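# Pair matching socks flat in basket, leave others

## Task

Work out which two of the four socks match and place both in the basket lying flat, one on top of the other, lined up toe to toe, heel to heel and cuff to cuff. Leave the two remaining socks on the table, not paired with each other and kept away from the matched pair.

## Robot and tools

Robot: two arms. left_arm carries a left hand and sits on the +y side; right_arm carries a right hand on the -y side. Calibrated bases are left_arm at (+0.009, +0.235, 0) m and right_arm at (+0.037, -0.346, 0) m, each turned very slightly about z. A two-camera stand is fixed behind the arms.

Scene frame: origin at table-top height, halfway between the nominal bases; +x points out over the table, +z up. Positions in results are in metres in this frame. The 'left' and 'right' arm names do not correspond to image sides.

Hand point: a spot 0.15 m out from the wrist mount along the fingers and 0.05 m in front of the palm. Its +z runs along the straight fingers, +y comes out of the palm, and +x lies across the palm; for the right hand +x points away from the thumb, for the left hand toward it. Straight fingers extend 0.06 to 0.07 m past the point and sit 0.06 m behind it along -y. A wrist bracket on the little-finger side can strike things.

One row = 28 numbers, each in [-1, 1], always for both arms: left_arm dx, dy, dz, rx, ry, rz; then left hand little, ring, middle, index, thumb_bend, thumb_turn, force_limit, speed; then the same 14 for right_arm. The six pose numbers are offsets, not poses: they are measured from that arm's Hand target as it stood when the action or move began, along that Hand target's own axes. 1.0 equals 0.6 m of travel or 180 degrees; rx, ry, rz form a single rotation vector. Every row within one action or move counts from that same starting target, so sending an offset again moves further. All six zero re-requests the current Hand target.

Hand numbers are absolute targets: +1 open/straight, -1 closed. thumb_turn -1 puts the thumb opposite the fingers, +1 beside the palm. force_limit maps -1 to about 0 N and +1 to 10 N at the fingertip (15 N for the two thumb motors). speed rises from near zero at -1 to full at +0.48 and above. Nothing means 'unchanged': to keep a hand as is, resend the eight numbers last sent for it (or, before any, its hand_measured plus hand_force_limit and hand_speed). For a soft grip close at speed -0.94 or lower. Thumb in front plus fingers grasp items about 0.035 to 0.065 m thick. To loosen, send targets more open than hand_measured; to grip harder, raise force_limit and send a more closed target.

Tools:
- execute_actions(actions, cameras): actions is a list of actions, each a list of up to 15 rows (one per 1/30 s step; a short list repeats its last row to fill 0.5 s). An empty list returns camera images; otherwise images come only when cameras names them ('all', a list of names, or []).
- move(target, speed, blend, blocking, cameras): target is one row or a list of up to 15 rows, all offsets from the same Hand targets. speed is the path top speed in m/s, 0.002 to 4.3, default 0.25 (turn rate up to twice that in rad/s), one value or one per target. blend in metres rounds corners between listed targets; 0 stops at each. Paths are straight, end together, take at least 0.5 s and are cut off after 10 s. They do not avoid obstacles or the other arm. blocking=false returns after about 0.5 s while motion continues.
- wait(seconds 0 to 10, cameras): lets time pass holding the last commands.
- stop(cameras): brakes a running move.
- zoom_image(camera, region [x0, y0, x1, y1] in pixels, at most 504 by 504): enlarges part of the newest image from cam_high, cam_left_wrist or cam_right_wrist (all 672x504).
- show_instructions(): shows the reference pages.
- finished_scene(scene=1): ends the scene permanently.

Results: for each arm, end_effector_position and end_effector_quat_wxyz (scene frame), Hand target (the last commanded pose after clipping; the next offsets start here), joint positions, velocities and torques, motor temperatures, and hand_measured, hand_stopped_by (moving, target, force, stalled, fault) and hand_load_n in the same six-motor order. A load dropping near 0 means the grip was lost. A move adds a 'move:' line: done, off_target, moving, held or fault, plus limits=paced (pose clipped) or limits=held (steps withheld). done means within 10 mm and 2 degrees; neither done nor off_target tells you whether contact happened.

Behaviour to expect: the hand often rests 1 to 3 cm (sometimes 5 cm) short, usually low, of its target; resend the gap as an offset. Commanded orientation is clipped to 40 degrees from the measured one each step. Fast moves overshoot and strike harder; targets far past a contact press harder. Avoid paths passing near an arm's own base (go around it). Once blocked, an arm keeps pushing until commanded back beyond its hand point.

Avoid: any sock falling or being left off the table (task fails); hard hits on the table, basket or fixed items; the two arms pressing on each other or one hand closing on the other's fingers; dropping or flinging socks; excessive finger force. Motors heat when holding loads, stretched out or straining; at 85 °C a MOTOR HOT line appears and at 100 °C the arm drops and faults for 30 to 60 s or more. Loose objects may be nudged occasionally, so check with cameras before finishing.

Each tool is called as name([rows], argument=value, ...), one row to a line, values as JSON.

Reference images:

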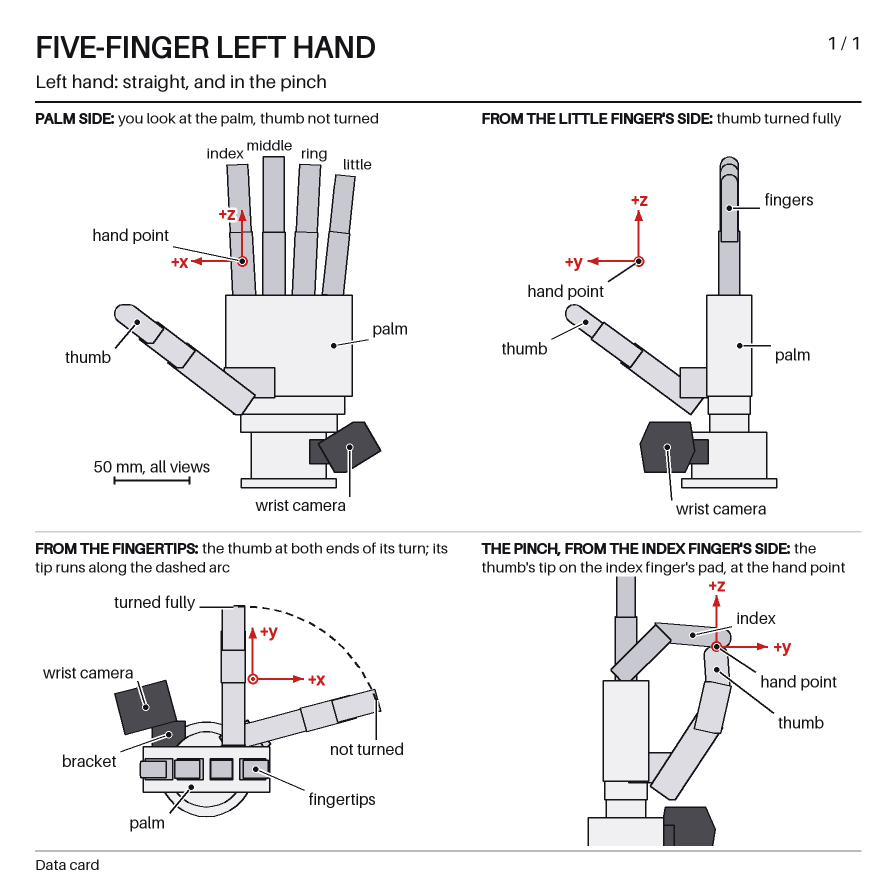

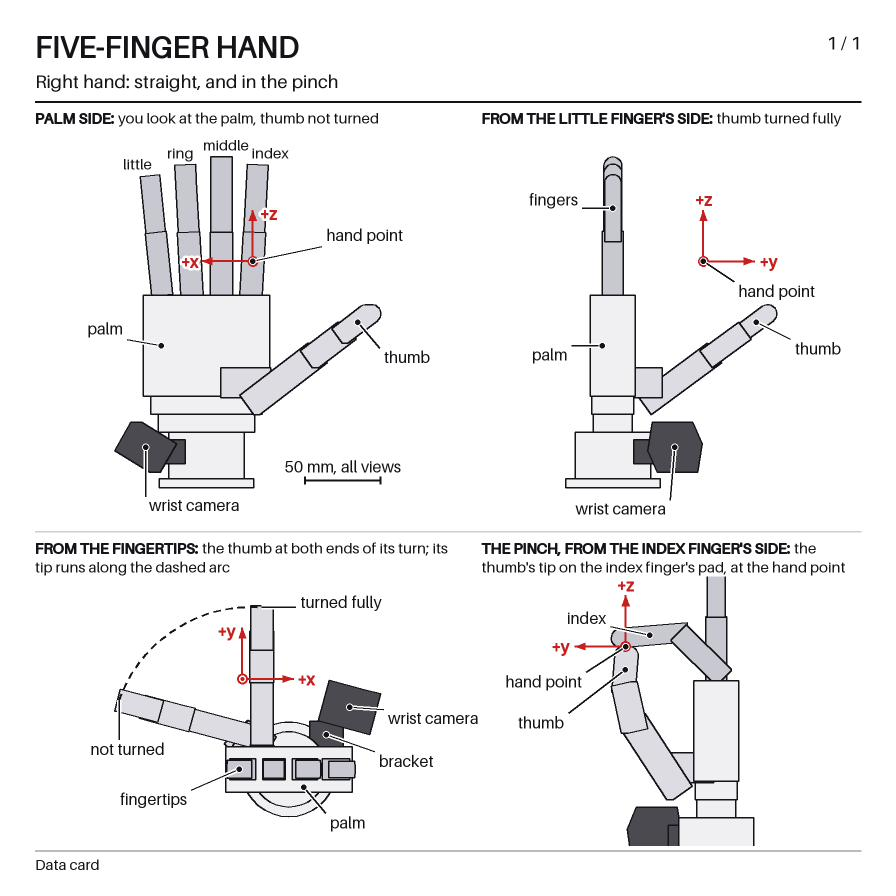

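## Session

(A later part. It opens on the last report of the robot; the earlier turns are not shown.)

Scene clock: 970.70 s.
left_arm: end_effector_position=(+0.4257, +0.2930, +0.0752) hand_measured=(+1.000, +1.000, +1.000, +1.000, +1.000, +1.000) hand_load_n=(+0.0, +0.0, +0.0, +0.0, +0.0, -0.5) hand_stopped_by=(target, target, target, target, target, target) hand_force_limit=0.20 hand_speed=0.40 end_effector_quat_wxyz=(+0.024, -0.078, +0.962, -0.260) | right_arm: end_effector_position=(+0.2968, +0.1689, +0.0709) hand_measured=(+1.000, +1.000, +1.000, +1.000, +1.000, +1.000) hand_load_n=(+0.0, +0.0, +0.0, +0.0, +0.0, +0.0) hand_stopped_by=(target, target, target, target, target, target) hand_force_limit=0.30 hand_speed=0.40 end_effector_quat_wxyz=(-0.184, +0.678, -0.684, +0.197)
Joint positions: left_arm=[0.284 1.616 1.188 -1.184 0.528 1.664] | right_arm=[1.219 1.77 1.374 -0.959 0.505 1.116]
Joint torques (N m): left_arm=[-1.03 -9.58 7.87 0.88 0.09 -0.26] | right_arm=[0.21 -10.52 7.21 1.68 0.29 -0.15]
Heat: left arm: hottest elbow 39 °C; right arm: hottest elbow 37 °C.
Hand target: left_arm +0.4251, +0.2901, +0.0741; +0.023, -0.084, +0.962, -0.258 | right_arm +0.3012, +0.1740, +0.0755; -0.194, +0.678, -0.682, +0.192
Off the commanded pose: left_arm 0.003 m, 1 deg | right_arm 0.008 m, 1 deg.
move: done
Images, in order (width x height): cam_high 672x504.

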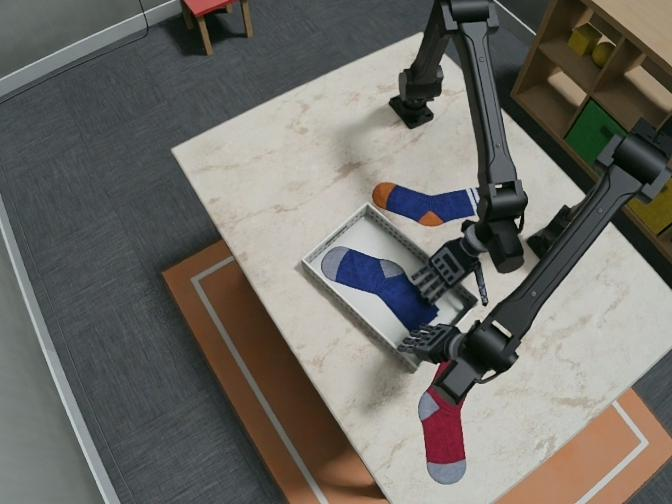

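move([
  [0,0,0,0,0,0, 1,1,1,1,1,1,0.2,0.4, -0.0158, 0.0131, 0.0088, 0, 0, 0, 1,1,1,1,1,1,0.3,0.4],
  [0,0,0,0,0,0, 1,1,1,1,1,1,0.2,0.4, -0.0158, 0.0340, 0.0448, 0, 0, 0, 1,1,1,1,1,1,0.3,0.4],
], cameras=["cam_high"], speed=0.08)

zoom_image(camera="cam_high", region=[400, 270, 470, 340])

Scene clock: 972.33 s.
left_arm: end_effector_position=(+0.4257, +0.2930, +0.0752) hand_measured=(+1.000, +1.000, +1.000, +1.000, +1.000, +1.000) hand_load_n=(+0.0, +0.0, +0.0, +0.0, +0.0, +0.0) hand_stopped_by=(target, target, target, target, target, target) hand_force_limit=0.20 hand_speed=0.40 end_effector_quat_wxyz=(+0.024, -0.078, +0.962, -0.260) | right_arm: end_effector_position=(+0.3026, +0.1795, +0.0532) hand_measured=(+1.000, +1.000, +1.000, +1.000, +1.000, +1.000) hand_load_n=(+0.0, +0.0, +0.0, +0.0, +0.0, +0.0) hand_stopped_by=(target, target, target, target, target, target) hand_force_limit=0.30 hand_speed=0.40 end_effector_quat_wxyz=(-0.195, +0.675, -0.684, +0.195)
Joint positions: left_arm=[0.284 1.616 1.188 -1.184 0.528 1.664] | right_arm=[1.219 1.805 1.368 -0.896 0.511 1.116]
Joint torques (N m): left_arm=[-1.03 -9.29 8.06 0.92 0.08 -0.23] | right_arm=[1.38 -9.11 6.16 1.8 0.17 0.02]
Heat: left arm: hottest elbow 38 °C; right arm: hottest elbow 37 °C.
Hand target: left_arm +0.4251, +0.2901, +0.0741; +0.023, -0.084, +0.962, -0.258 | right_arm +0.2980, +0.1836, +0.0418; -0.193, +0.678, -0.682, +0.192
Off the commanded pose: left_arm 0.003 m, 1 deg | right_arm 0.013 m, 1 deg.
move: off_target (right_arm)
Images, in order (width x height): cam_high 672x504.

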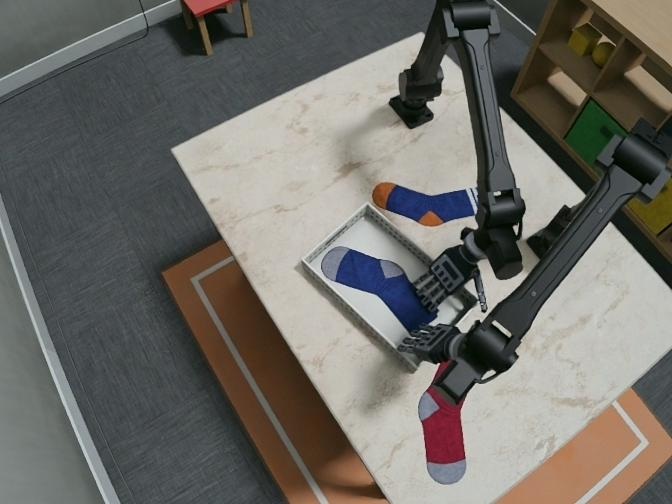

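Scaled by 7.200.

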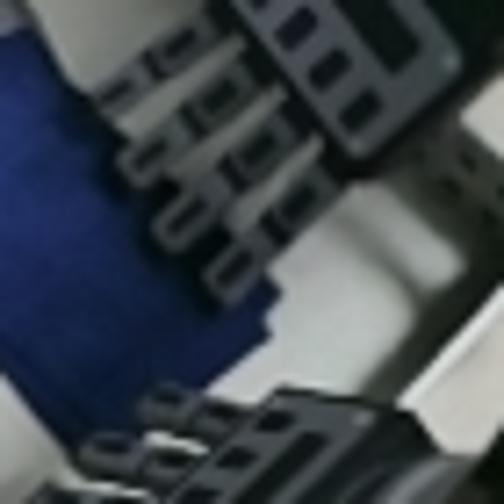

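move([
  [0,0,0,0,0,0, 1,1,1,1,1,1,0.2,0.4, 0.0060, -0.0018, -0.0432, 0, 0, 0, 1,1,1,1,1,1,0.3,0.4],
  [0,0,0,0,0,0, 1,1,1,1,1,1,0.2,0.4, 0.0060, 0.0190, -0.0071, 0, 0, 0, 1,1,1,1,1,1,0.3,0.4],
], cameras=["cam_high"], speed=0.08)

zoom_image(camera="cam_high", region=[400, 270, 470, 340])

Scene clock: 974.10 s.
left_arm: end_effector_position=(+0.4257, +0.2930, +0.0752) hand_measured=(+1.000, +1.000, +1.000, +1.000, +1.000, +1.000) hand_load_n=(+0.0, +0.0, +0.0, +0.0, +0.0, +0.0) hand_stopped_by=(target, target, target, target, target, target) hand_force_limit=0.20 hand_speed=0.40 end_effector_quat_wxyz=(+0.024, -0.078, +0.962, -0.260) | right_arm: end_effector_position=(+0.2911, +0.1785, +0.0510) hand_measured=(+1.000, +1.000, +1.000, +1.000, +1.000, +1.000) hand_load_n=(+0.0, +0.0, +0.5, +0.0, +0.0, +0.0) hand_stopped_by=(target, target, target, target, target, target) hand_force_limit=0.30 hand_speed=0.40 end_effector_quat_wxyz=(-0.196, +0.678, -0.681, +0.198)
Joint positions: left_arm=[0.284 1.616 1.188 -1.184 0.528 1.664] | right_arm=[1.24 1.796 1.349 -0.894 0.519 1.128]
Joint torques (N m): left_arm=[-1.38 -9.41 7.98 0.92 0.13 -0.26] | right_arm=[1.08 -9.58 5.5 1.77 -0.04 0.11]
Heat: left arm: hottest elbow 38 °C; right arm: hottest elbow 37 °C.
Hand target: left_arm +0.4251, +0.2901, +0.0741; +0.023, -0.084, +0.962, -0.258 | right_arm +0.2861, +0.1801, +0.0394; -0.193, +0.678, -0.683, +0.192
Off the commanded pose: left_arm 0.003 m, 1 deg | right_arm 0.013 m, 1 deg.
move: off_target (right_arm)
Images, in order (width x height): cam_high 672x504.

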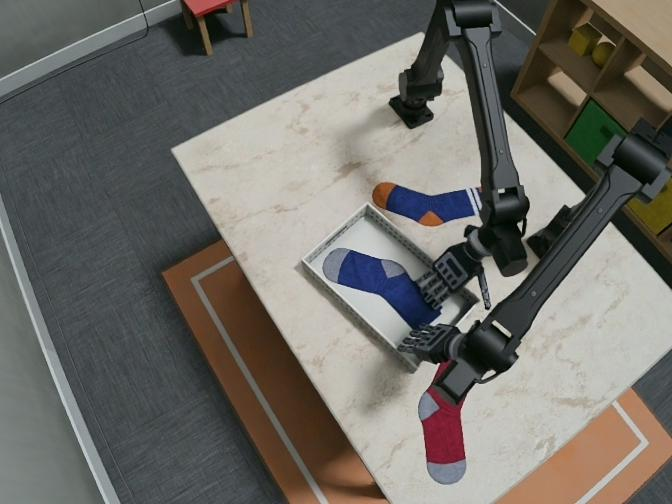

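Scaled by 7.200.

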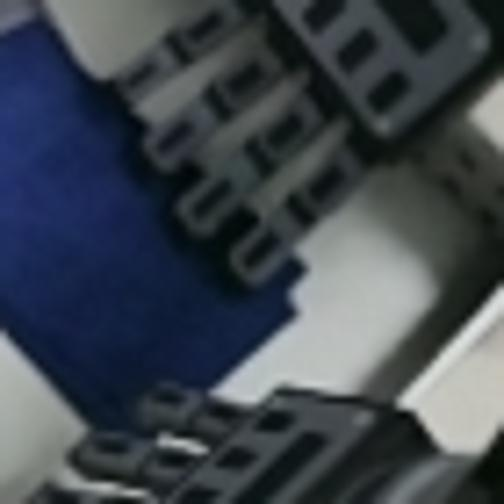

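move([
  [0,0,0,0,0,0, 1,1,1,1,1,1,0.2,0.4, 0, -0.0419, -0.0393, 0, 0, 0, 1,1,1,1,1,1,0.3,0.4],
  [0,0,0,0,0,0, 1,1,1,1,1,1,0.2,0.4, -0.0017, -0.0122, -0.0565, 0, 0, 0, 1,1,1,1,1,1,0.3,0.4],
], cameras=["cam_high"], speed=0.1)

zoom_image(camera="cam_high", region=[400, 270, 470, 340])

Scene clock: 976.03 s.
left_arm: end_effector_position=(+0.4257, +0.2930, +0.0752) hand_measured=(+1.000, +1.000, +1.000, +1.000, +1.000, +1.000) hand_load_n=(+0.0, +0.0, +0.0, +0.5, +0.0, +0.0) hand_stopped_by=(target, target, target, target, target, target) hand_force_limit=0.20 hand_speed=0.40 end_effector_quat_wxyz=(+0.024, -0.078, +0.962, -0.260) | right_arm: end_effector_position=(+0.2761, +0.1726, +0.0543) hand_measured=(+1.000, +1.000, +1.000, +1.000, +1.000, +1.000) hand_load_n=(+0.0, +0.0, +0.0, +0.0, +0.0, +0.0) hand_stopped_by=(target, target, target, target, target, target) hand_force_limit=0.30 hand_speed=0.40 end_effector_quat_wxyz=(-0.181, +0.682, -0.680, +0.199)
Joint positions: left_arm=[0.284 1.616 1.188 -1.184 0.528 1.664] | right_arm=[1.258 1.785 1.349 -0.946 0.513 1.149]
Joint torques (N m): left_arm=[-1.08 -9.23 8.01 0.95 0.09 -0.24] | right_arm=[1.55 -11.52 8.27 0.08 0.42 0.04]
Heat: left arm: hottest elbow 38 °C; right arm: hottest elbow 37 °C.
Hand target: left_arm +0.4251, +0.2901, +0.0741; +0.023, -0.084, +0.962, -0.258 | right_arm +0.2745, +0.1811, +0.0721; -0.193, +0.678, -0.683, +0.192
Off the commanded pose: left_arm 0.003 m, 1 deg | right_arm 0.020 m, 2 deg.
move: off_target (right_arm)
Images, in order (width x height): cam_high 672x504.

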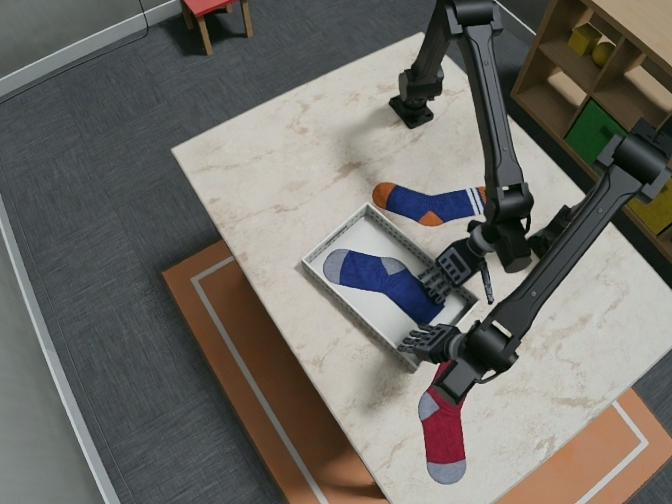

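Scaled by 7.200.

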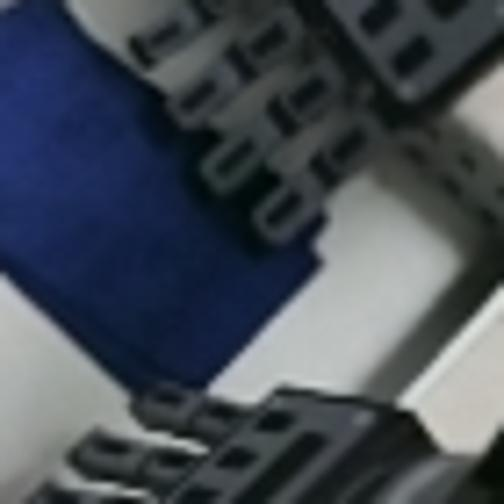

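move([
  [0,0,0,0,0,0, 1,1,1,1,1,1,0.2,0.4, 0, -0.0457, -0.0275, 0, 0, 0, 1,1,1,1,1,1,0.3,0.4],
], cameras=["cam_high"], speed=0.15)

zoom_image(camera="cam_high", region=[390, 260, 470, 340])

Scene clock: 977.03 s.
left_arm: end_effector_position=(+0.4257, +0.2930, +0.0752) hand_measured=(+1.000, +1.000, +1.000, +1.000, +1.000, +1.000) hand_load_n=(+0.5, +0.0, +0.0, +0.0, +0.5, +0.0) hand_stopped_by=(target, target, target, target, target, target) hand_force_limit=0.20 hand_speed=0.40 end_effector_quat_wxyz=(+0.024, -0.078, +0.962, -0.260) | right_arm: end_effector_position=(+0.2791, +0.1677, +0.0730) hand_measured=(+1.000, +1.000, +1.000, +1.000, +1.000, +1.000) hand_load_n=(+0.0, +0.0, +0.0, +0.0, +0.0, +0.0) hand_stopped_by=(target, target, target, target, target, target) hand_force_limit=0.30 hand_speed=0.40 end_effector_quat_wxyz=(-0.174, +0.683, -0.680, +0.201)
Joint positions: left_arm=[0.284 1.616 1.188 -1.184 0.528 1.664] | right_arm=[1.249 1.765 1.377 -1.004 0.511 1.144]
Joint torques (N m): left_arm=[-0.91 -9.58 7.91 1.02 0.14 -0.21] | right_arm=[0.26 -10.99 10.37 0.39 0.27 -0.11]
Heat: left arm: hottest elbow 38 °C; right arm: hottest elbow 37 °C.
Hand target: left_arm +0.4251, +0.2901, +0.0741; +0.023, -0.084, +0.962, -0.258 | right_arm +0.2893, +0.1809, +0.1007; -0.194, +0.678, -0.683, +0.192
Off the commanded pose: left_arm 0.003 m, 1 deg | right_arm 0.032 m, 3 deg.
move: off_target (right_arm)
Images, in order (width x height): cam_high 672x504.

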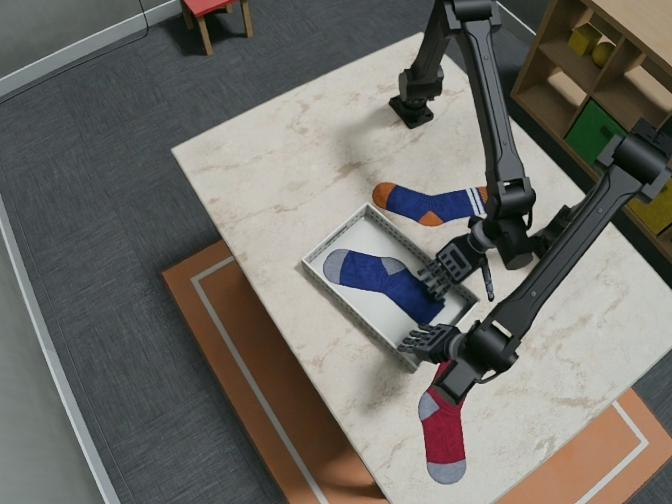

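Scaled by 6.300.

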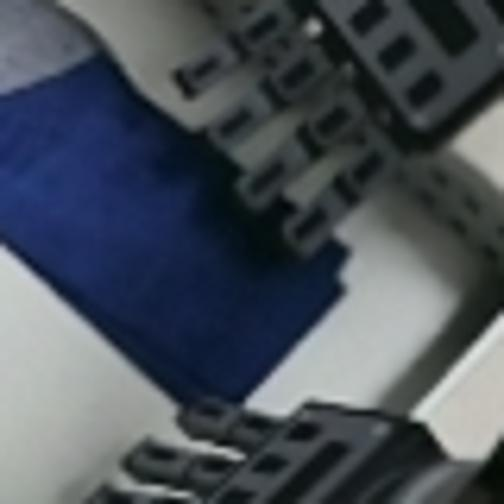

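move([
  [0,0,0,0,0,0, 1,1,1,1,1,1,0.2,0.4, 0.0163, 0.0618, 0.0138, 0, 0, 0, 1,1,1,1,1,1,0.3,0.4],
], cameras=["cam_high"], speed=0.1)

zoom_image(camera="cam_high", region=[390, 260, 470, 340])

Scene clock: 978.33 s.
left_arm: end_effector_position=(+0.4257, +0.2930, +0.0752) hand_measured=(+1.000, +1.000, +1.000, +1.000, +1.000, +1.000) hand_load_n=(+0.0, +0.0, +0.0, +0.0, +0.0, +0.0) hand_stopped_by=(target, target, target, target, target, target) hand_force_limit=0.20 hand_speed=0.40 end_effector_quat_wxyz=(+0.024, -0.078, +0.962, -0.260) | right_arm: end_effector_position=(+0.2612, +0.1624, +0.0611) hand_measured=(+1.000, +1.000, +1.000, +1.000, +1.000, +1.000) hand_load_n=(+0.0, +0.0, +0.0, +0.0, +0.0, +0.0) hand_stopped_by=(target, target, target, target, target, target) hand_force_limit=0.30 hand_speed=0.40 end_effector_quat_wxyz=(-0.173, +0.686, -0.678, +0.200)
Joint positions: left_arm=[0.284 1.616 1.188 -1.184 0.528 1.664] | right_arm=[1.276 1.753 1.327 -0.98 0.513 1.167]
Joint torques (N m): left_arm=[-0.73 -9.35 8.09 0.92 0.12 -0.23] | right_arm=[1.61 -11.63 7.04 1.51 0.56 0.11]
Heat: left arm: hottest elbow 38 °C; right arm: hottest elbow 37 °C.
Hand target: left_arm +0.4251, +0.2901, +0.0741; +0.023, -0.084, +0.962, -0.258 | right_arm +0.2620, +0.1714, +0.0742; -0.194, +0.678, -0.683, +0.192
Off the commanded pose: left_arm 0.003 m, 1 deg | right_arm 0.016 m, 3 deg.
move: off_target (right_arm)
Images, in order (width x height): cam_high 672x504.

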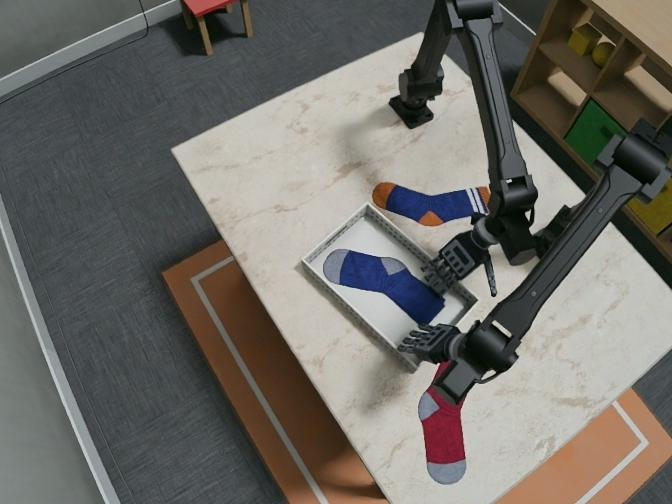

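Scaled by 6.300.

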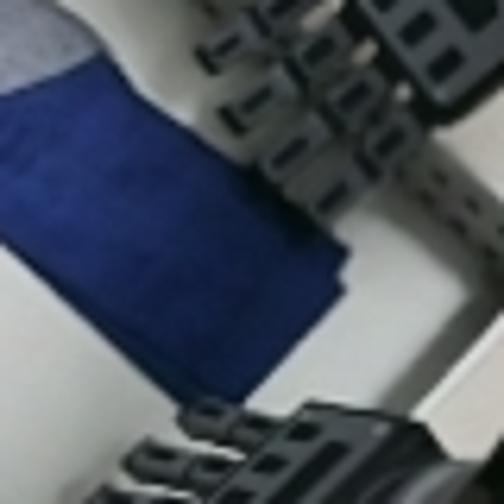

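move([
  [0,0,0,0,0,0, 1,1,1,1,1,1,0.2,0.4, 0.0005, 0.0296, 0.0508, 0, 0, 0, 1,1,1,1,1,1,0.3,0.4],
], cameras=["cam_high"], speed=0.06)

zoom_image(camera="cam_high", region=[390, 260, 470, 340])

Scene clock: 979.50 s.
left_arm: end_effector_position=(+0.4257, +0.2930, +0.0752) hand_measured=(+1.000, +1.000, +1.000, +1.000, +1.000, +1.000) hand_load_n=(+0.0, +0.0, +0.0, +0.0, +0.0, +0.0) hand_stopped_by=(target, target, target, target, target, target) hand_force_limit=0.20 hand_speed=0.40 end_effector_quat_wxyz=(+0.024, -0.078, +0.962, -0.260) | right_arm: end_effector_position=(+0.2649, +0.1679, +0.0508) hand_measured=(+1.000, +1.000, +1.000, +1.000, +1.000, +1.000) hand_load_n=(+0.0, +0.0, +0.0, -0.5, +0.0, +0.0) hand_stopped_by=(target, target, target, target, target, target) hand_force_limit=0.30 hand_speed=0.40 end_effector_quat_wxyz=(-0.195, +0.679, -0.681, +0.194)
Joint positions: left_arm=[0.284 1.616 1.188 -1.184 0.528 1.664] | right_arm=[1.276 1.753 1.289 -0.896 0.52 1.168]
Joint torques (N m): left_arm=[-0.79 -9 7.91 0.91 0.09 -0.23] | right_arm=[1.2 -8.53 6.12 1.7 0.25 0.05]
Heat: left arm: hottest elbow 38 °C; right arm: hottest elbow 37 °C.
Hand target: left_arm +0.4251, +0.2901, +0.0741; +0.023, -0.084, +0.962, -0.258 | right_arm +0.2629, +0.1712, +0.0389; -0.194, +0.678, -0.683, +0.192
Off the commanded pose: left_arm 0.003 m, 1 deg | right_arm 0.012 m, 0 deg.
move: off_target (right_arm)
Images, in order (width x height): cam_high 672x504.

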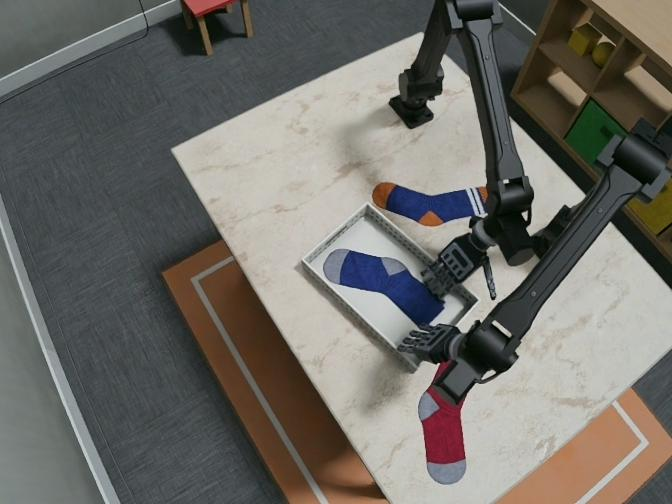

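Scaled by 6.300.

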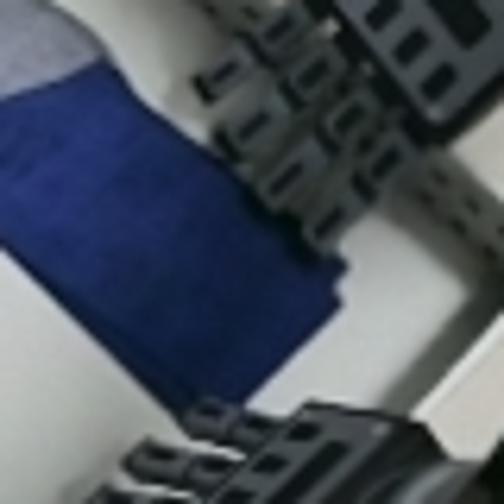

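move([
  [0.0358, -0.0187, 0.0379,0,0,0, 1,1,1,1,1,1,0.2,0.4, 0,0,0, 0, 0, 0, 1,1,1,1,1,1,0.3,0.4],
], cameras=["cam_high"], speed=0.1)

zoom_image(camera="cam_high", region=[390, 260, 470, 340])

Scene clock: 980.63 s.
left_arm: end_effector_position=(+0.4211, +0.2743, +0.0711) hand_measured=(+1.000, +1.000, +1.000, +1.000, +1.000, +1.000) hand_load_n=(+0.5, +0.0, +0.0, +0.0, +0.0, +0.0) hand_stopped_by=(target, target, target, target, target, target) hand_force_limit=0.20 hand_speed=0.40 end_effector_quat_wxyz=(+0.045, -0.076, +0.962, -0.258) | right_arm: end_effector_position=(+0.2653, +0.1684, +0.0507) hand_measured=(+1.000, +1.000, +1.000, +1.000, +1.000, +1.000) hand_load_n=(+0.0, +0.0, +0.0, +0.0, +0.0, +0.0) hand_stopped_by=(target, target, target, target, target, target) hand_force_limit=0.30 hand_speed=0.40 end_effector_quat_wxyz=(-0.196, +0.678, -0.681, +0.194)
Joint positions: left_arm=[0.246 1.566 1.119 -1.098 0.528 1.613] | right_arm=[1.276 1.753 1.289 -0.893 0.521 1.168]
Joint torques (N m): left_arm=[-1.55 -8.29 6.22 0.46 0.09 -0.21] | right_arm=[0.85 -8.64 6.19 1.51 0.2 0.06]
Heat: left arm: hottest elbow 38 °C; right arm: hottest elbow 37 °C.
Hand target: left_arm +0.4077, +0.2656, +0.0600; +0.023, -0.084, +0.962, -0.258 | right_arm +0.2629, +0.1711, +0.0389; -0.194, +0.678, -0.683, +0.192
Off the commanded pose: left_arm 0.019 m, 3 deg | right_arm 0.012 m, 0 deg.
move: off_target (left_arm, right_arm)
Images, in order (width x height): cam_high 672x504.

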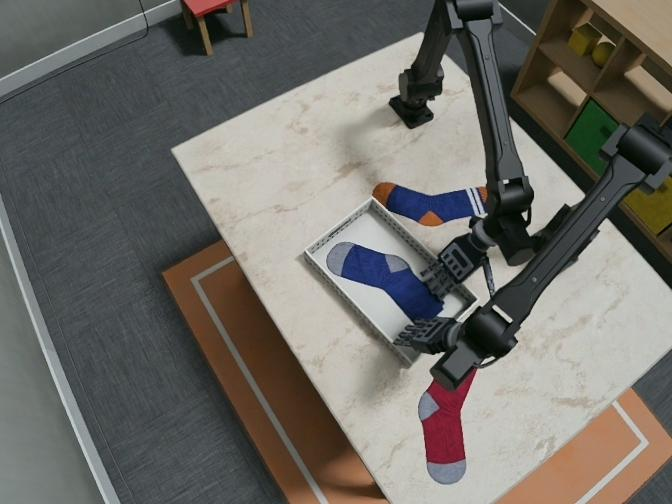

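Scaled by 6.300.

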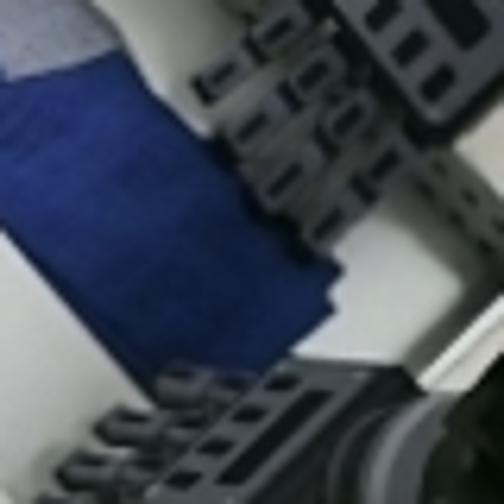

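zoom_image(camera="cam_high", region=[370, 300, 450, 380])

Scaled by 6.300.

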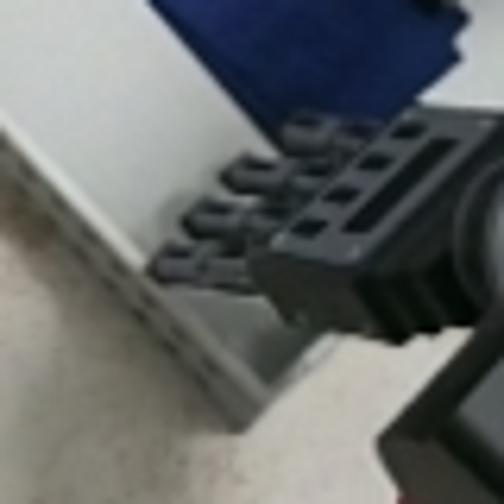

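move([
  [-0.0229, -0.0480, -0.1069,0,0,0, 1,1,1,1,1,1,0.2,0.4, 0,0,0, 0, 0, 0, 1,1,1,1,1,1,0.3,0.4],
], cameras=["cam_high"], speed=0.2)

zoom_image(camera="cam_high", region=[300, 190, 490, 380])

Scene clock: 982.33 s.
left_arm: end_effector_position=(+0.4007, +0.2708, +0.1096) hand_measured=(+1.000, +1.000, +1.000, +1.000, +1.000, +1.000) hand_load_n=(+0.0, +0.0, -0.5, +0.0, +0.0, +0.0) hand_stopped_by=(target, target, target, target, target, target) hand_force_limit=0.20 hand_speed=0.40 end_effector_quat_wxyz=(-0.002, -0.088, +0.961, -0.261) | right_arm: end_effector_position=(+0.2653, +0.1684, +0.0507) hand_measured=(+1.000, +1.000, +1.000, +1.000, +1.000, +1.000) hand_load_n=(+0.0, -0.5, +0.0, +0.0, +0.0, +0.0) hand_stopped_by=(target, target, target, target, target, target) hand_force_limit=0.30 hand_speed=0.40 end_effector_quat_wxyz=(-0.196, +0.678, -0.681, +0.194)
Joint positions: left_arm=[0.245 1.543 1.193 -1.291 0.524 1.612] | right_arm=[1.276 1.753 1.289 -0.893 0.521 1.168]
Joint torques (N m): left_arm=[-0.79 -8.7 13.26 0.16 0.26 -0.04] | right_arm=[1.26 -8.76 6.08 1.42 0.25 0.05]
Heat: left arm: hottest elbow 38 °C; right arm: hottest elbow 37 °C.
Hand target: left_arm +0.4199, +0.2750, +0.1299; +0.023, -0.084, +0.962, -0.258 | right_arm +0.2629, +0.1711, +0.0389; -0.194, +0.678, -0.683, +0.192
Off the commanded pose: left_arm 0.028 m, 3 deg | right_arm 0.012 m, 0 deg.
move: off_target (left_arm, right_arm)
Images, in order (width x height): cam_high 672x504.

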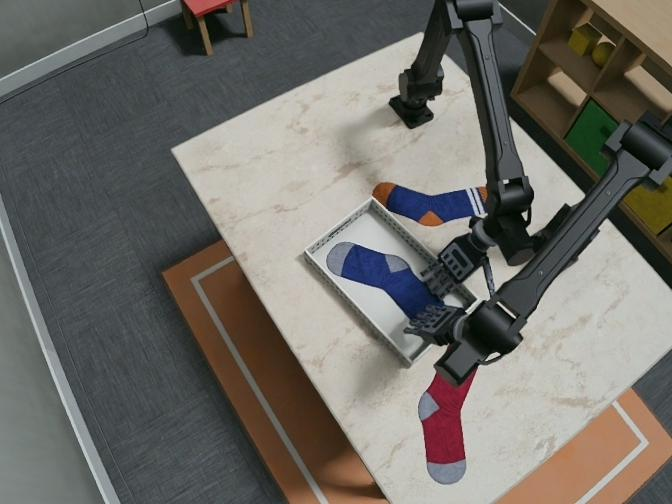

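Scaled by 2.653.

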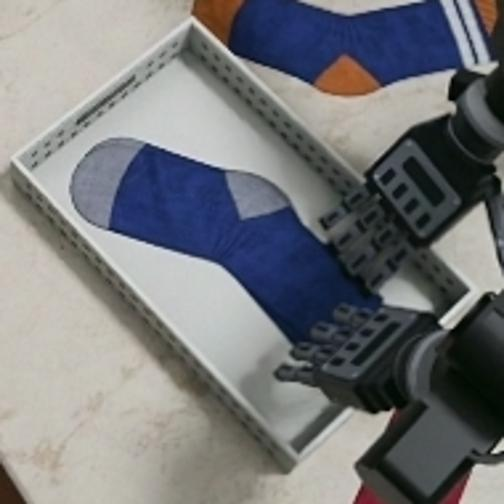

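zoom_image(camera="cam_high", region=[390, 250, 470, 330])

Scaled by 6.300.

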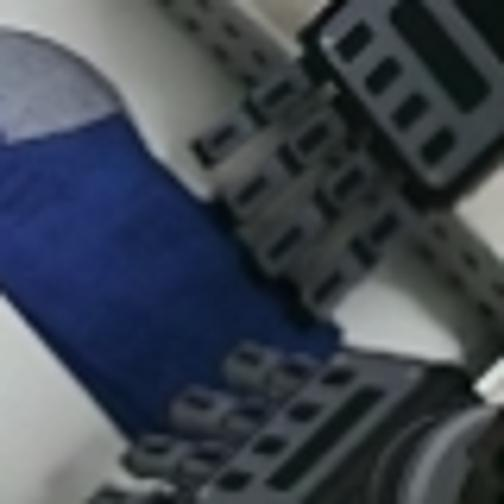

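move([
  [0.0708, 0.0587, 0.0430,0,-0.0556,-0.0962, 1,1,1,1,1,1,0.2,0.4, 0,0,0, 0, 0, 0, 1,1,1,1,1,1,0.3,0.4],
], cameras=["cam_high"], speed=0.15)

zoom_image(camera="cam_high", region=[390, 250, 470, 330])

Scene clock: 984.63 s.
left_arm: end_effector_position=(+0.3752, +0.2822, +0.0860) hand_measured=(+1.000, +1.000, +1.000, +1.000, +1.000, +1.000) hand_load_n=(+0.0, +0.0, +0.0, +0.0, +0.0, +0.0) hand_stopped_by=(target, target, target, target, target, target) hand_force_limit=0.20 hand_speed=0.40 end_effector_quat_wxyz=(+0.058, -0.241, +0.936, -0.251) | right_arm: end_effector_position=(+0.2653, +0.1684, +0.0507) hand_measured=(+1.000, +1.000, +1.000, +1.000, +1.000, +1.000) hand_load_n=(+0.0, +0.0, +0.5, +0.0, +0.0, +0.0) hand_stopped_by=(target, target, target, target, target, target) hand_force_limit=0.30 hand_speed=0.40 end_effector_quat_wxyz=(-0.196, +0.678, -0.681, +0.194)
Joint positions: left_arm=[0.309 1.416 0.991 -1.026 0.508 1.306] | right_arm=[1.276 1.753 1.289 -0.893 0.521 1.168]
Joint torques (N m): left_arm=[-0.09 -8.23 8.31 1.11 0.23 -0.14] | right_arm=[0.67 -8.47 6.12 1.68 0.22 0.04]
Heat: left arm: hottest elbow 38 °C; right arm: hottest elbow 37 °C.
Hand target: left_arm +0.3750, +0.2850, +0.0899; +0.068, -0.250, +0.933, -0.250 | right_arm +0.2629, +0.1711, +0.0389; -0.194, +0.678, -0.683, +0.192
Off the commanded pose: left_arm 0.005 m, 2 deg | right_arm 0.012 m, 0 deg.
move: off_target (right_arm)
Images, in order (width x height): cam_high 672x504.

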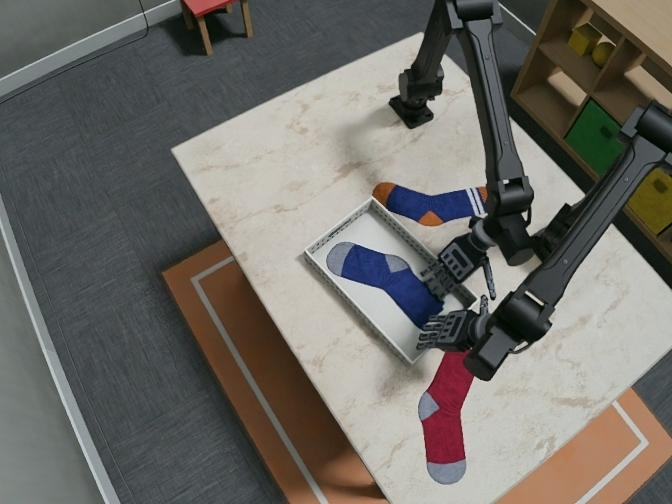

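Scaled by 6.300.

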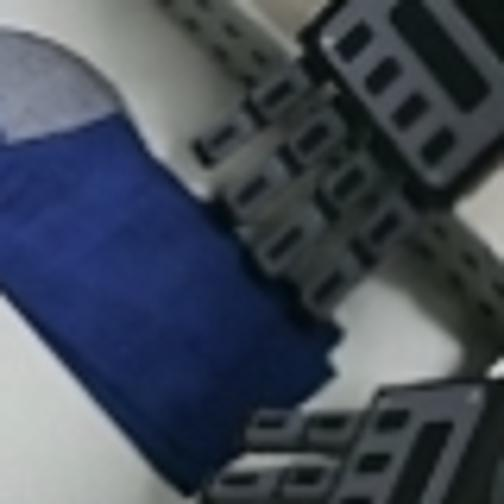

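wait(seconds=0.1, cameras=["cam_high"])

zoom_image(camera="cam_high", region=[280, 150, 500, 400])

Scene clock: 985.57 s.
left_arm: end_effector_position=(+0.3751, +0.2822, +0.0860) hand_measured=(+1.000, +1.000, +1.000, +1.000, +1.000, +1.000) hand_load_n=(+0.0, +0.0, -0.5, +0.0, +0.0, +0.0) hand_stopped_by=(target, target, target, target, target, target) hand_force_limit=0.20 hand_speed=0.40 end_effector_quat_wxyz=(+0.058, -0.241, +0.936, -0.251) | right_arm: end_effector_position=(+0.2653, +0.1684, +0.0507) hand_measured=(+1.000, +1.000, +1.000, +1.000, +1.000, +1.000) hand_load_n=(+0.0, +0.0, +0.0, +0.0, +0.0, +0.0) hand_stopped_by=(target, target, target, target, target, target) hand_force_limit=0.30 hand_speed=0.40 end_effector_quat_wxyz=(-0.196, +0.678, -0.681, +0.194)
Joint positions: left_arm=[0.309 1.416 0.991 -1.026 0.508 1.305] | right_arm=[1.276 1.753 1.289 -0.893 0.521 1.168]
Joint torques (N m): left_arm=[0.32 -7.47 8.28 1.13 0.23 -0.16] | right_arm=[1.38 -8.41 6.2 1.61 0.23 0.08]
Heat: left arm: hottest elbow 38 °C; right arm: hottest elbow 37 °C.
Hand target: left_arm +0.3750, +0.2849, +0.0899; +0.067, -0.250, +0.933, -0.250 | right_arm +0.2629, +0.1711, +0.0389; -0.194, +0.678, -0.683, +0.192
Off the commanded pose: left_arm 0.005 m, 1 deg | right_arm 0.012 m, 0 deg.
wait: 0.10 s; at rest from the start
Images, in order (width x height): cam_high 672x504.

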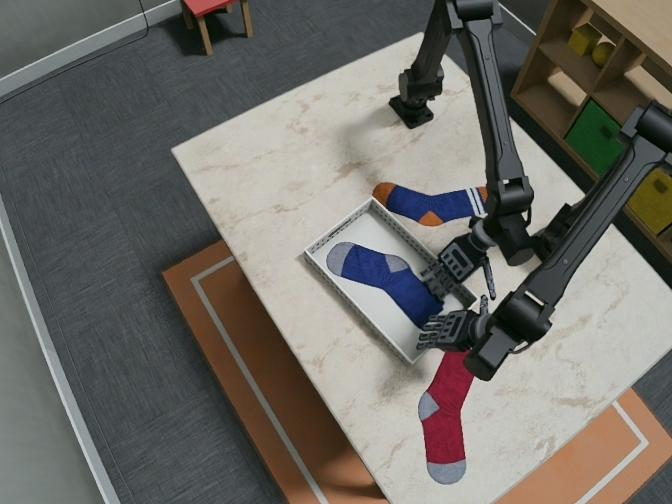

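Scaled by 2.016.

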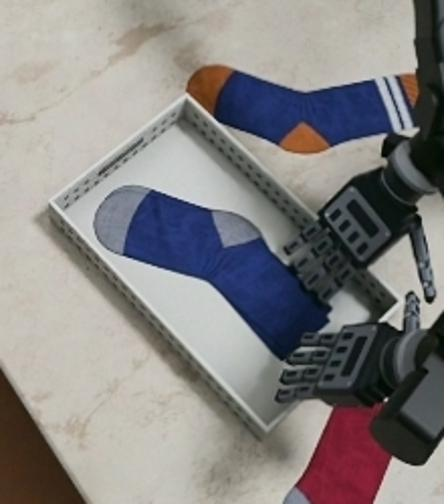

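move([
  [0,-0.1083,-0.1876,0,0,0,1,1,1,1,1,1,0.2,0.4,0,0,0,0,0,0,1,1,1,1,1,1,0.3,0.4],
], speed=0.15)

move([
  [0,0,0,0,0,0,1,1,1,1,1,1,0.2,0.4,0,-0.1266,-0.1193,0,0,0,1,1,1,1,1,1,0.3,0.4],
], speed=0.12, cameras=["cam_high"])

zoom_image(camera="cam_high", region=[300, 180, 500, 380])

Scene clock: 987.63 s.
left_arm: end_effector_position=(+0.3594, +0.2779, +0.1953) hand_measured=(+1.000, +1.000, +1.000, +1.000, +1.000, +1.000) hand_load_n=(+0.0, +0.0, +0.0, +0.0, +0.0, +0.0) hand_stopped_by=(target, target, target, target, target, target) hand_force_limit=0.20 hand_speed=0.40 end_effector_quat_wxyz=(+0.039, -0.247, +0.935, -0.251) | right_arm: end_effector_position=(+0.2653, +0.1684, +0.0507) hand_measured=(+1.000, +1.000, +1.000, +1.000, +1.000, +1.000) hand_load_n=(+0.0, +0.0, +0.0, +0.0, +0.0, +0.0) hand_stopped_by=(target, target, target, target, target, target) hand_force_limit=0.30 hand_speed=0.40 end_effector_quat_wxyz=(-0.196, +0.678, -0.681, +0.194)
Joint positions: left_arm=[0.309 1.321 1.194 -1.364 0.508 1.303] | right_arm=[1.276 1.753 1.289 -0.893 0.521 1.168]
Joint torques (N m): left_arm=[0.15 -7.18 14.58 0.47 0.19 -0.17] | right_arm=[1.14 -7.94 6.13 1.48 0.2 0.05]
Heat: left arm: hottest elbow 38 °C; right arm: hottest elbow 37 °C.
Hand target: left_arm +0.3748, +0.2848, +0.2199; +0.067, -0.250, +0.933, -0.250 | right_arm +0.2629, +0.1711, +0.0389; -0.194, +0.678, -0.683, +0.192
Off the commanded pose: left_arm 0.030 m, 3 deg | right_arm 0.012 m, 0 deg.
move: off_target (left_arm, right_arm)

Scene clock: 989.00 s.
left_arm: end_effector_position=(+0.3594, +0.2779, +0.1953) hand_measured=(+1.000, +1.000, +1.000, +1.000, +1.000, +1.000) hand_load_n=(+0.0, +0.0, +0.0, +0.0, +0.0, +0.0) hand_stopped_by=(target, target, target, target, target, target) hand_force_limit=0.20 hand_speed=0.40 end_effector_quat_wxyz=(+0.039, -0.247, +0.935, -0.251) | right_arm: end_effector_position=(+0.2813, +0.1605, +0.1156) hand_measured=(+1.000, +1.000, +1.000, +1.000, +1.000, +1.000) hand_load_n=(+0.0, -0.5, +0.0, +0.0, +0.0, +0.0) hand_stopped_by=(target, target, target, target, target, target) hand_force_limit=0.30 hand_speed=0.40 end_effector_quat_wxyz=(-0.178, +0.682, -0.681, +0.199)
Joint positions: left_arm=[0.309 1.321 1.194 -1.364 0.508 1.303] | right_arm=[1.24 1.708 1.416 -1.088 0.509 1.135]
Joint torques (N m): left_arm=[-0.15 -7.12 14.54 0.51 0.23 -0.17] | right_arm=[0.03 -10.4 10.43 -0.03 0.29 -0.14]
Heat: left arm: hottest elbow 38 °C; right arm: hottest elbow 37 °C.
Hand target: left_arm +0.3748, +0.2848, +0.2199; +0.067, -0.250, +0.933, -0.250 | right_arm +0.2899, +0.1708, +0.1397; -0.194, +0.678, -0.682, +0.192
Off the commanded pose: left_arm 0.030 m, 3 deg | right_arm 0.027 m, 2 deg.
move: off_target (left_arm, right_arm)
Images, in order (width x height): cam_high 672x504.

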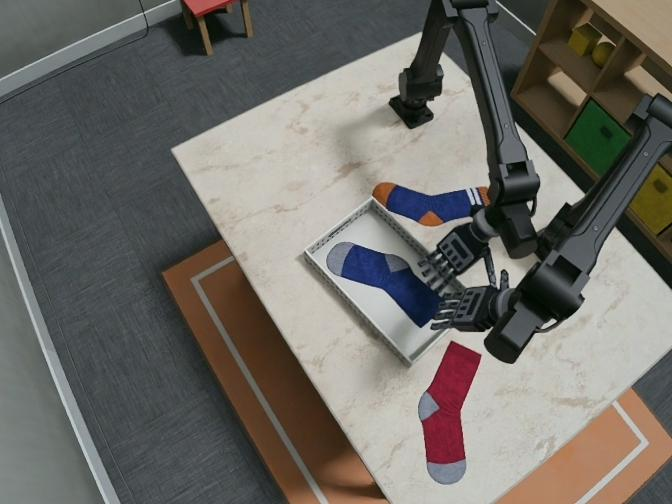

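Scaled by 2.520.

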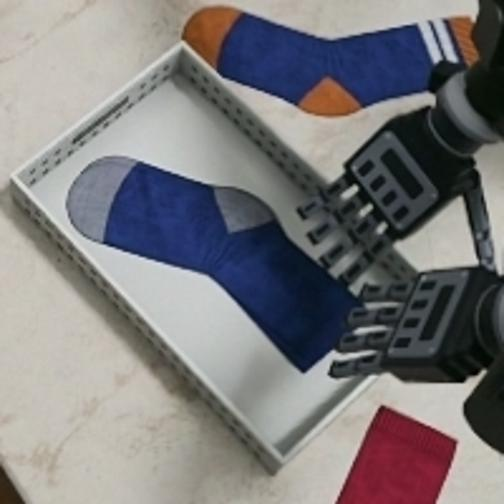

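zoom_image(camera="cam_high", region=[370, 250, 450, 330])

zoom_image(camera="cam_high", region=[320, 220, 430, 330])

Scaled by 6.300.

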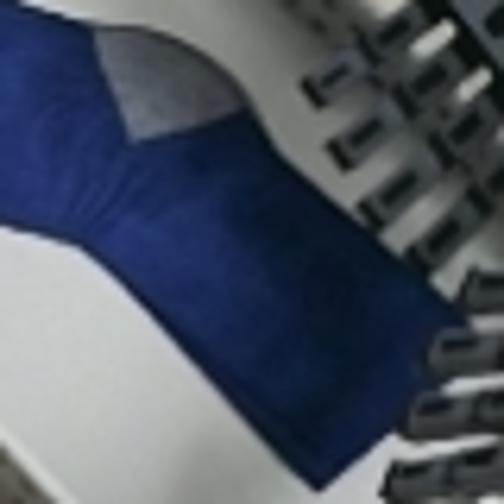

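Scaled by 4.582.

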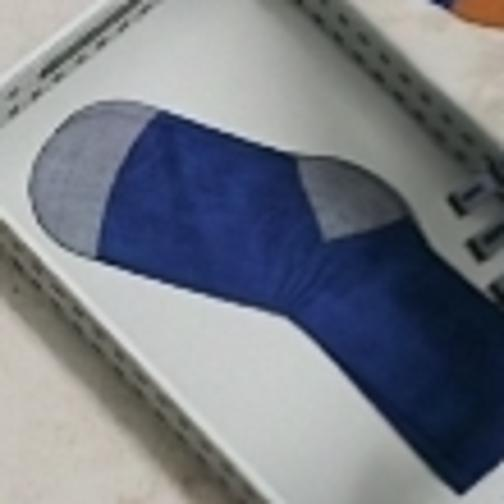

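zoom_image(camera="cam_high", region=[350, 170, 430, 230])

Scaled by 6.300.

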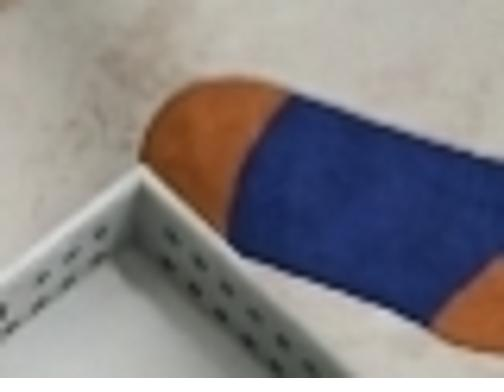

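move([
  [-0.108,-0.0453,-0.1667,0.166,-0.0393,-0.0393,1,1,1,1,1,1,0.2,0.4,0.135,0.0633,-0.1905,0,-0.0278,-0.0481,1,1,1,1,1,1,0.3,0.4],
], speed=0.15, cameras=["cam_high"])

zoom_image(camera="cam_high", region=[300, 180, 500, 380])

Scene clock: 992.67 s.
left_arm: end_effector_position=(+0.4049, +0.3293, +0.2973) hand_measured=(+1.000, +1.000, +1.000, +1.000, +1.000, +1.000) hand_load_n=(+0.0, +0.0, +0.0, +0.0, +0.0, +0.0) hand_stopped_by=(target, target, target, target, target, target) hand_force_limit=0.20 hand_speed=0.40 end_effector_quat_wxyz=(+0.143, -0.313, +0.810, -0.475) | right_arm: end_effector_position=(+0.2026, +0.0932, +0.2129) hand_measured=(+1.000, +1.000, +1.000, +1.000, +1.000, +1.000) hand_load_n=(+0.0, +0.0, +0.0, +0.0, +0.0, -0.5) hand_stopped_by=(target, target, target, target, target, target) hand_force_limit=0.30 hand_speed=0.40 end_effector_quat_wxyz=(-0.210, +0.729, -0.628, +0.177)
Joint positions: left_arm=[0.628 1.378 1.388 -1.458 1.034 1.352] | right_arm=[1.335 1.384 1.294 -1.217 0.495 1.065]
Joint torques (N m): left_arm=[0.09 -6.83 15.45 0.31 0.73 0.13] | right_arm=[1.2 -7.24 7.56 0.35 0.26 -0.16]
Heat: left arm: hottest elbow 39 °C; right arm: hottest elbow 37 °C.
Hand target: left_arm +0.4177, +0.3401, +0.3203; +0.171, -0.295, +0.814, -0.470 | right_arm +0.1971, +0.0900, +0.2168; -0.208, +0.735, -0.620, +0.176
Off the commanded pose: left_arm 0.028 m, 4 deg | right_arm 0.007 m, 1 deg.
move: off_target (left_arm)
Images, in order (width x height): cam_high 672x504.

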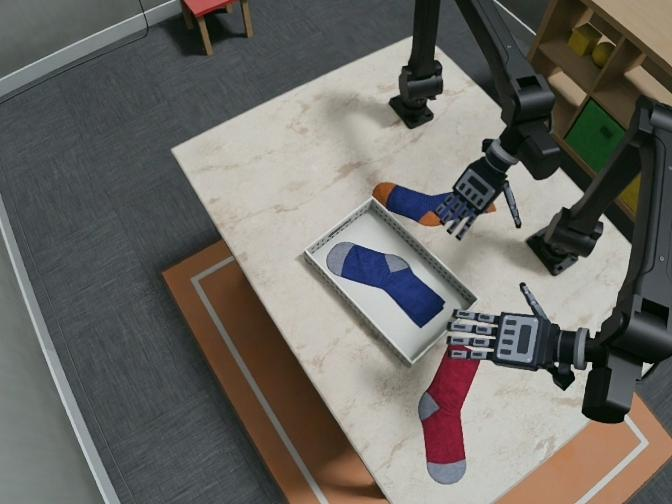

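Scaled by 2.520.

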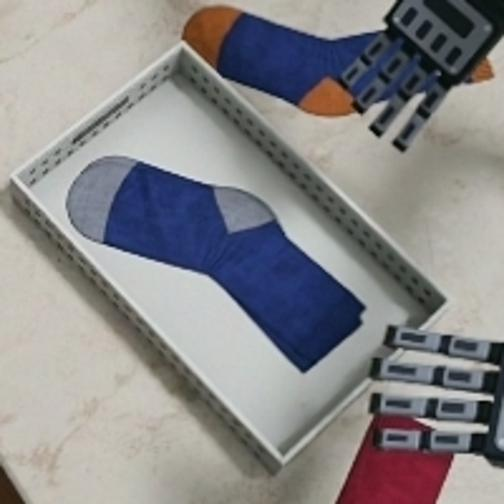

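move([
  [0,0,0,0,0,0,1,1,1,1,1,1,0.2,0.4,0.0162,0.1509,0.2151,0,0,0,1,1,1,1,1,1,0.3,0.4],
], speed=0.12, cameras=["cam_high"])

zoom_image(camera="cam_high", region=[300, 160, 500, 360])

Scene clock: 994.90 s.
left_arm: end_effector_position=(+0.4049, +0.3293, +0.2973) hand_measured=(+1.000, +1.000, +1.000, +1.000, +1.000, +1.000) hand_load_n=(-0.5, -0.5, -0.5, +0.0, +0.0, +0.0) hand_stopped_by=(target, target, target, target, target, target) hand_force_limit=0.20 hand_speed=0.40 end_effector_quat_wxyz=(+0.143, -0.313, +0.810, -0.475) | right_arm: end_effector_position=(+0.1920, +0.0702, +0.0569) hand_measured=(+1.000, +1.000, +1.000, +1.000, +1.000, +1.000) hand_load_n=(+0.0, +0.0, +0.0, +0.0, +0.0, +0.0) hand_stopped_by=(target, target, target, target, target, target) hand_force_limit=0.30 hand_speed=0.40 end_effector_quat_wxyz=(-0.198, +0.735, -0.623, +0.182)
Joint positions: left_arm=[0.628 1.378 1.388 -1.458 1.034 1.352] | right_arm=[1.343 1.462 0.949 -0.823 0.495 1.065]
Joint torques (N m): left_arm=[0.38 -6.48 15.43 0.32 0.71 0.11] | right_arm=[1.73 -6.71 6.67 1.59 0.4 -0.01]
Heat: left arm: hottest elbow 39 °C; right arm: hottest elbow 37 °C.
Hand target: left_arm +0.4177, +0.3401, +0.3203; +0.171, -0.295, +0.814, -0.470 | right_arm +0.1897, +0.0786, +0.0594; -0.208, +0.735, -0.620, +0.176
Off the commanded pose: left_arm 0.028 m, 4 deg | right_arm 0.009 m, 1 deg.
move: off_target (left_arm)
Images, in order (width x height): cam_high 672x504.

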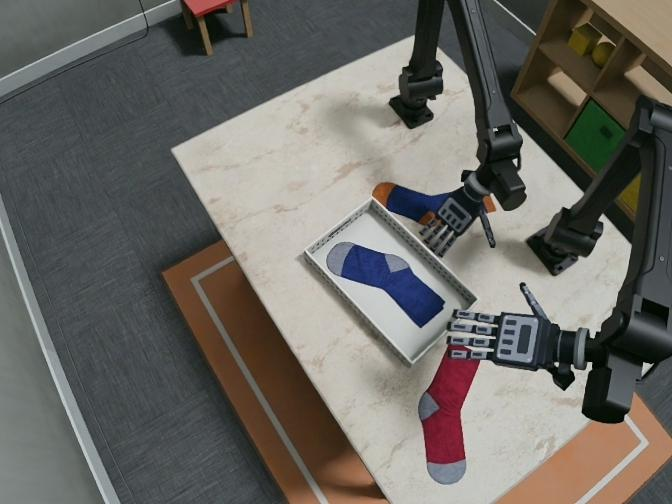

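Scaled by 2.520.

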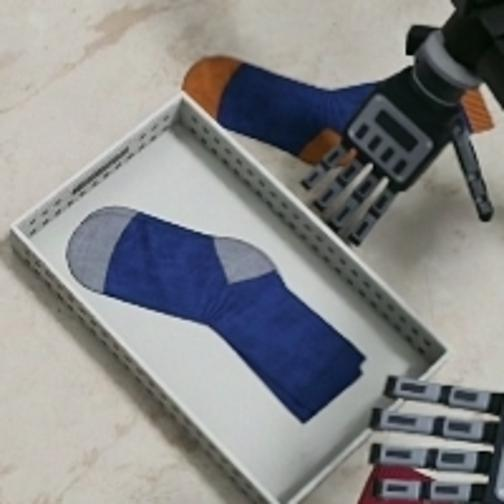

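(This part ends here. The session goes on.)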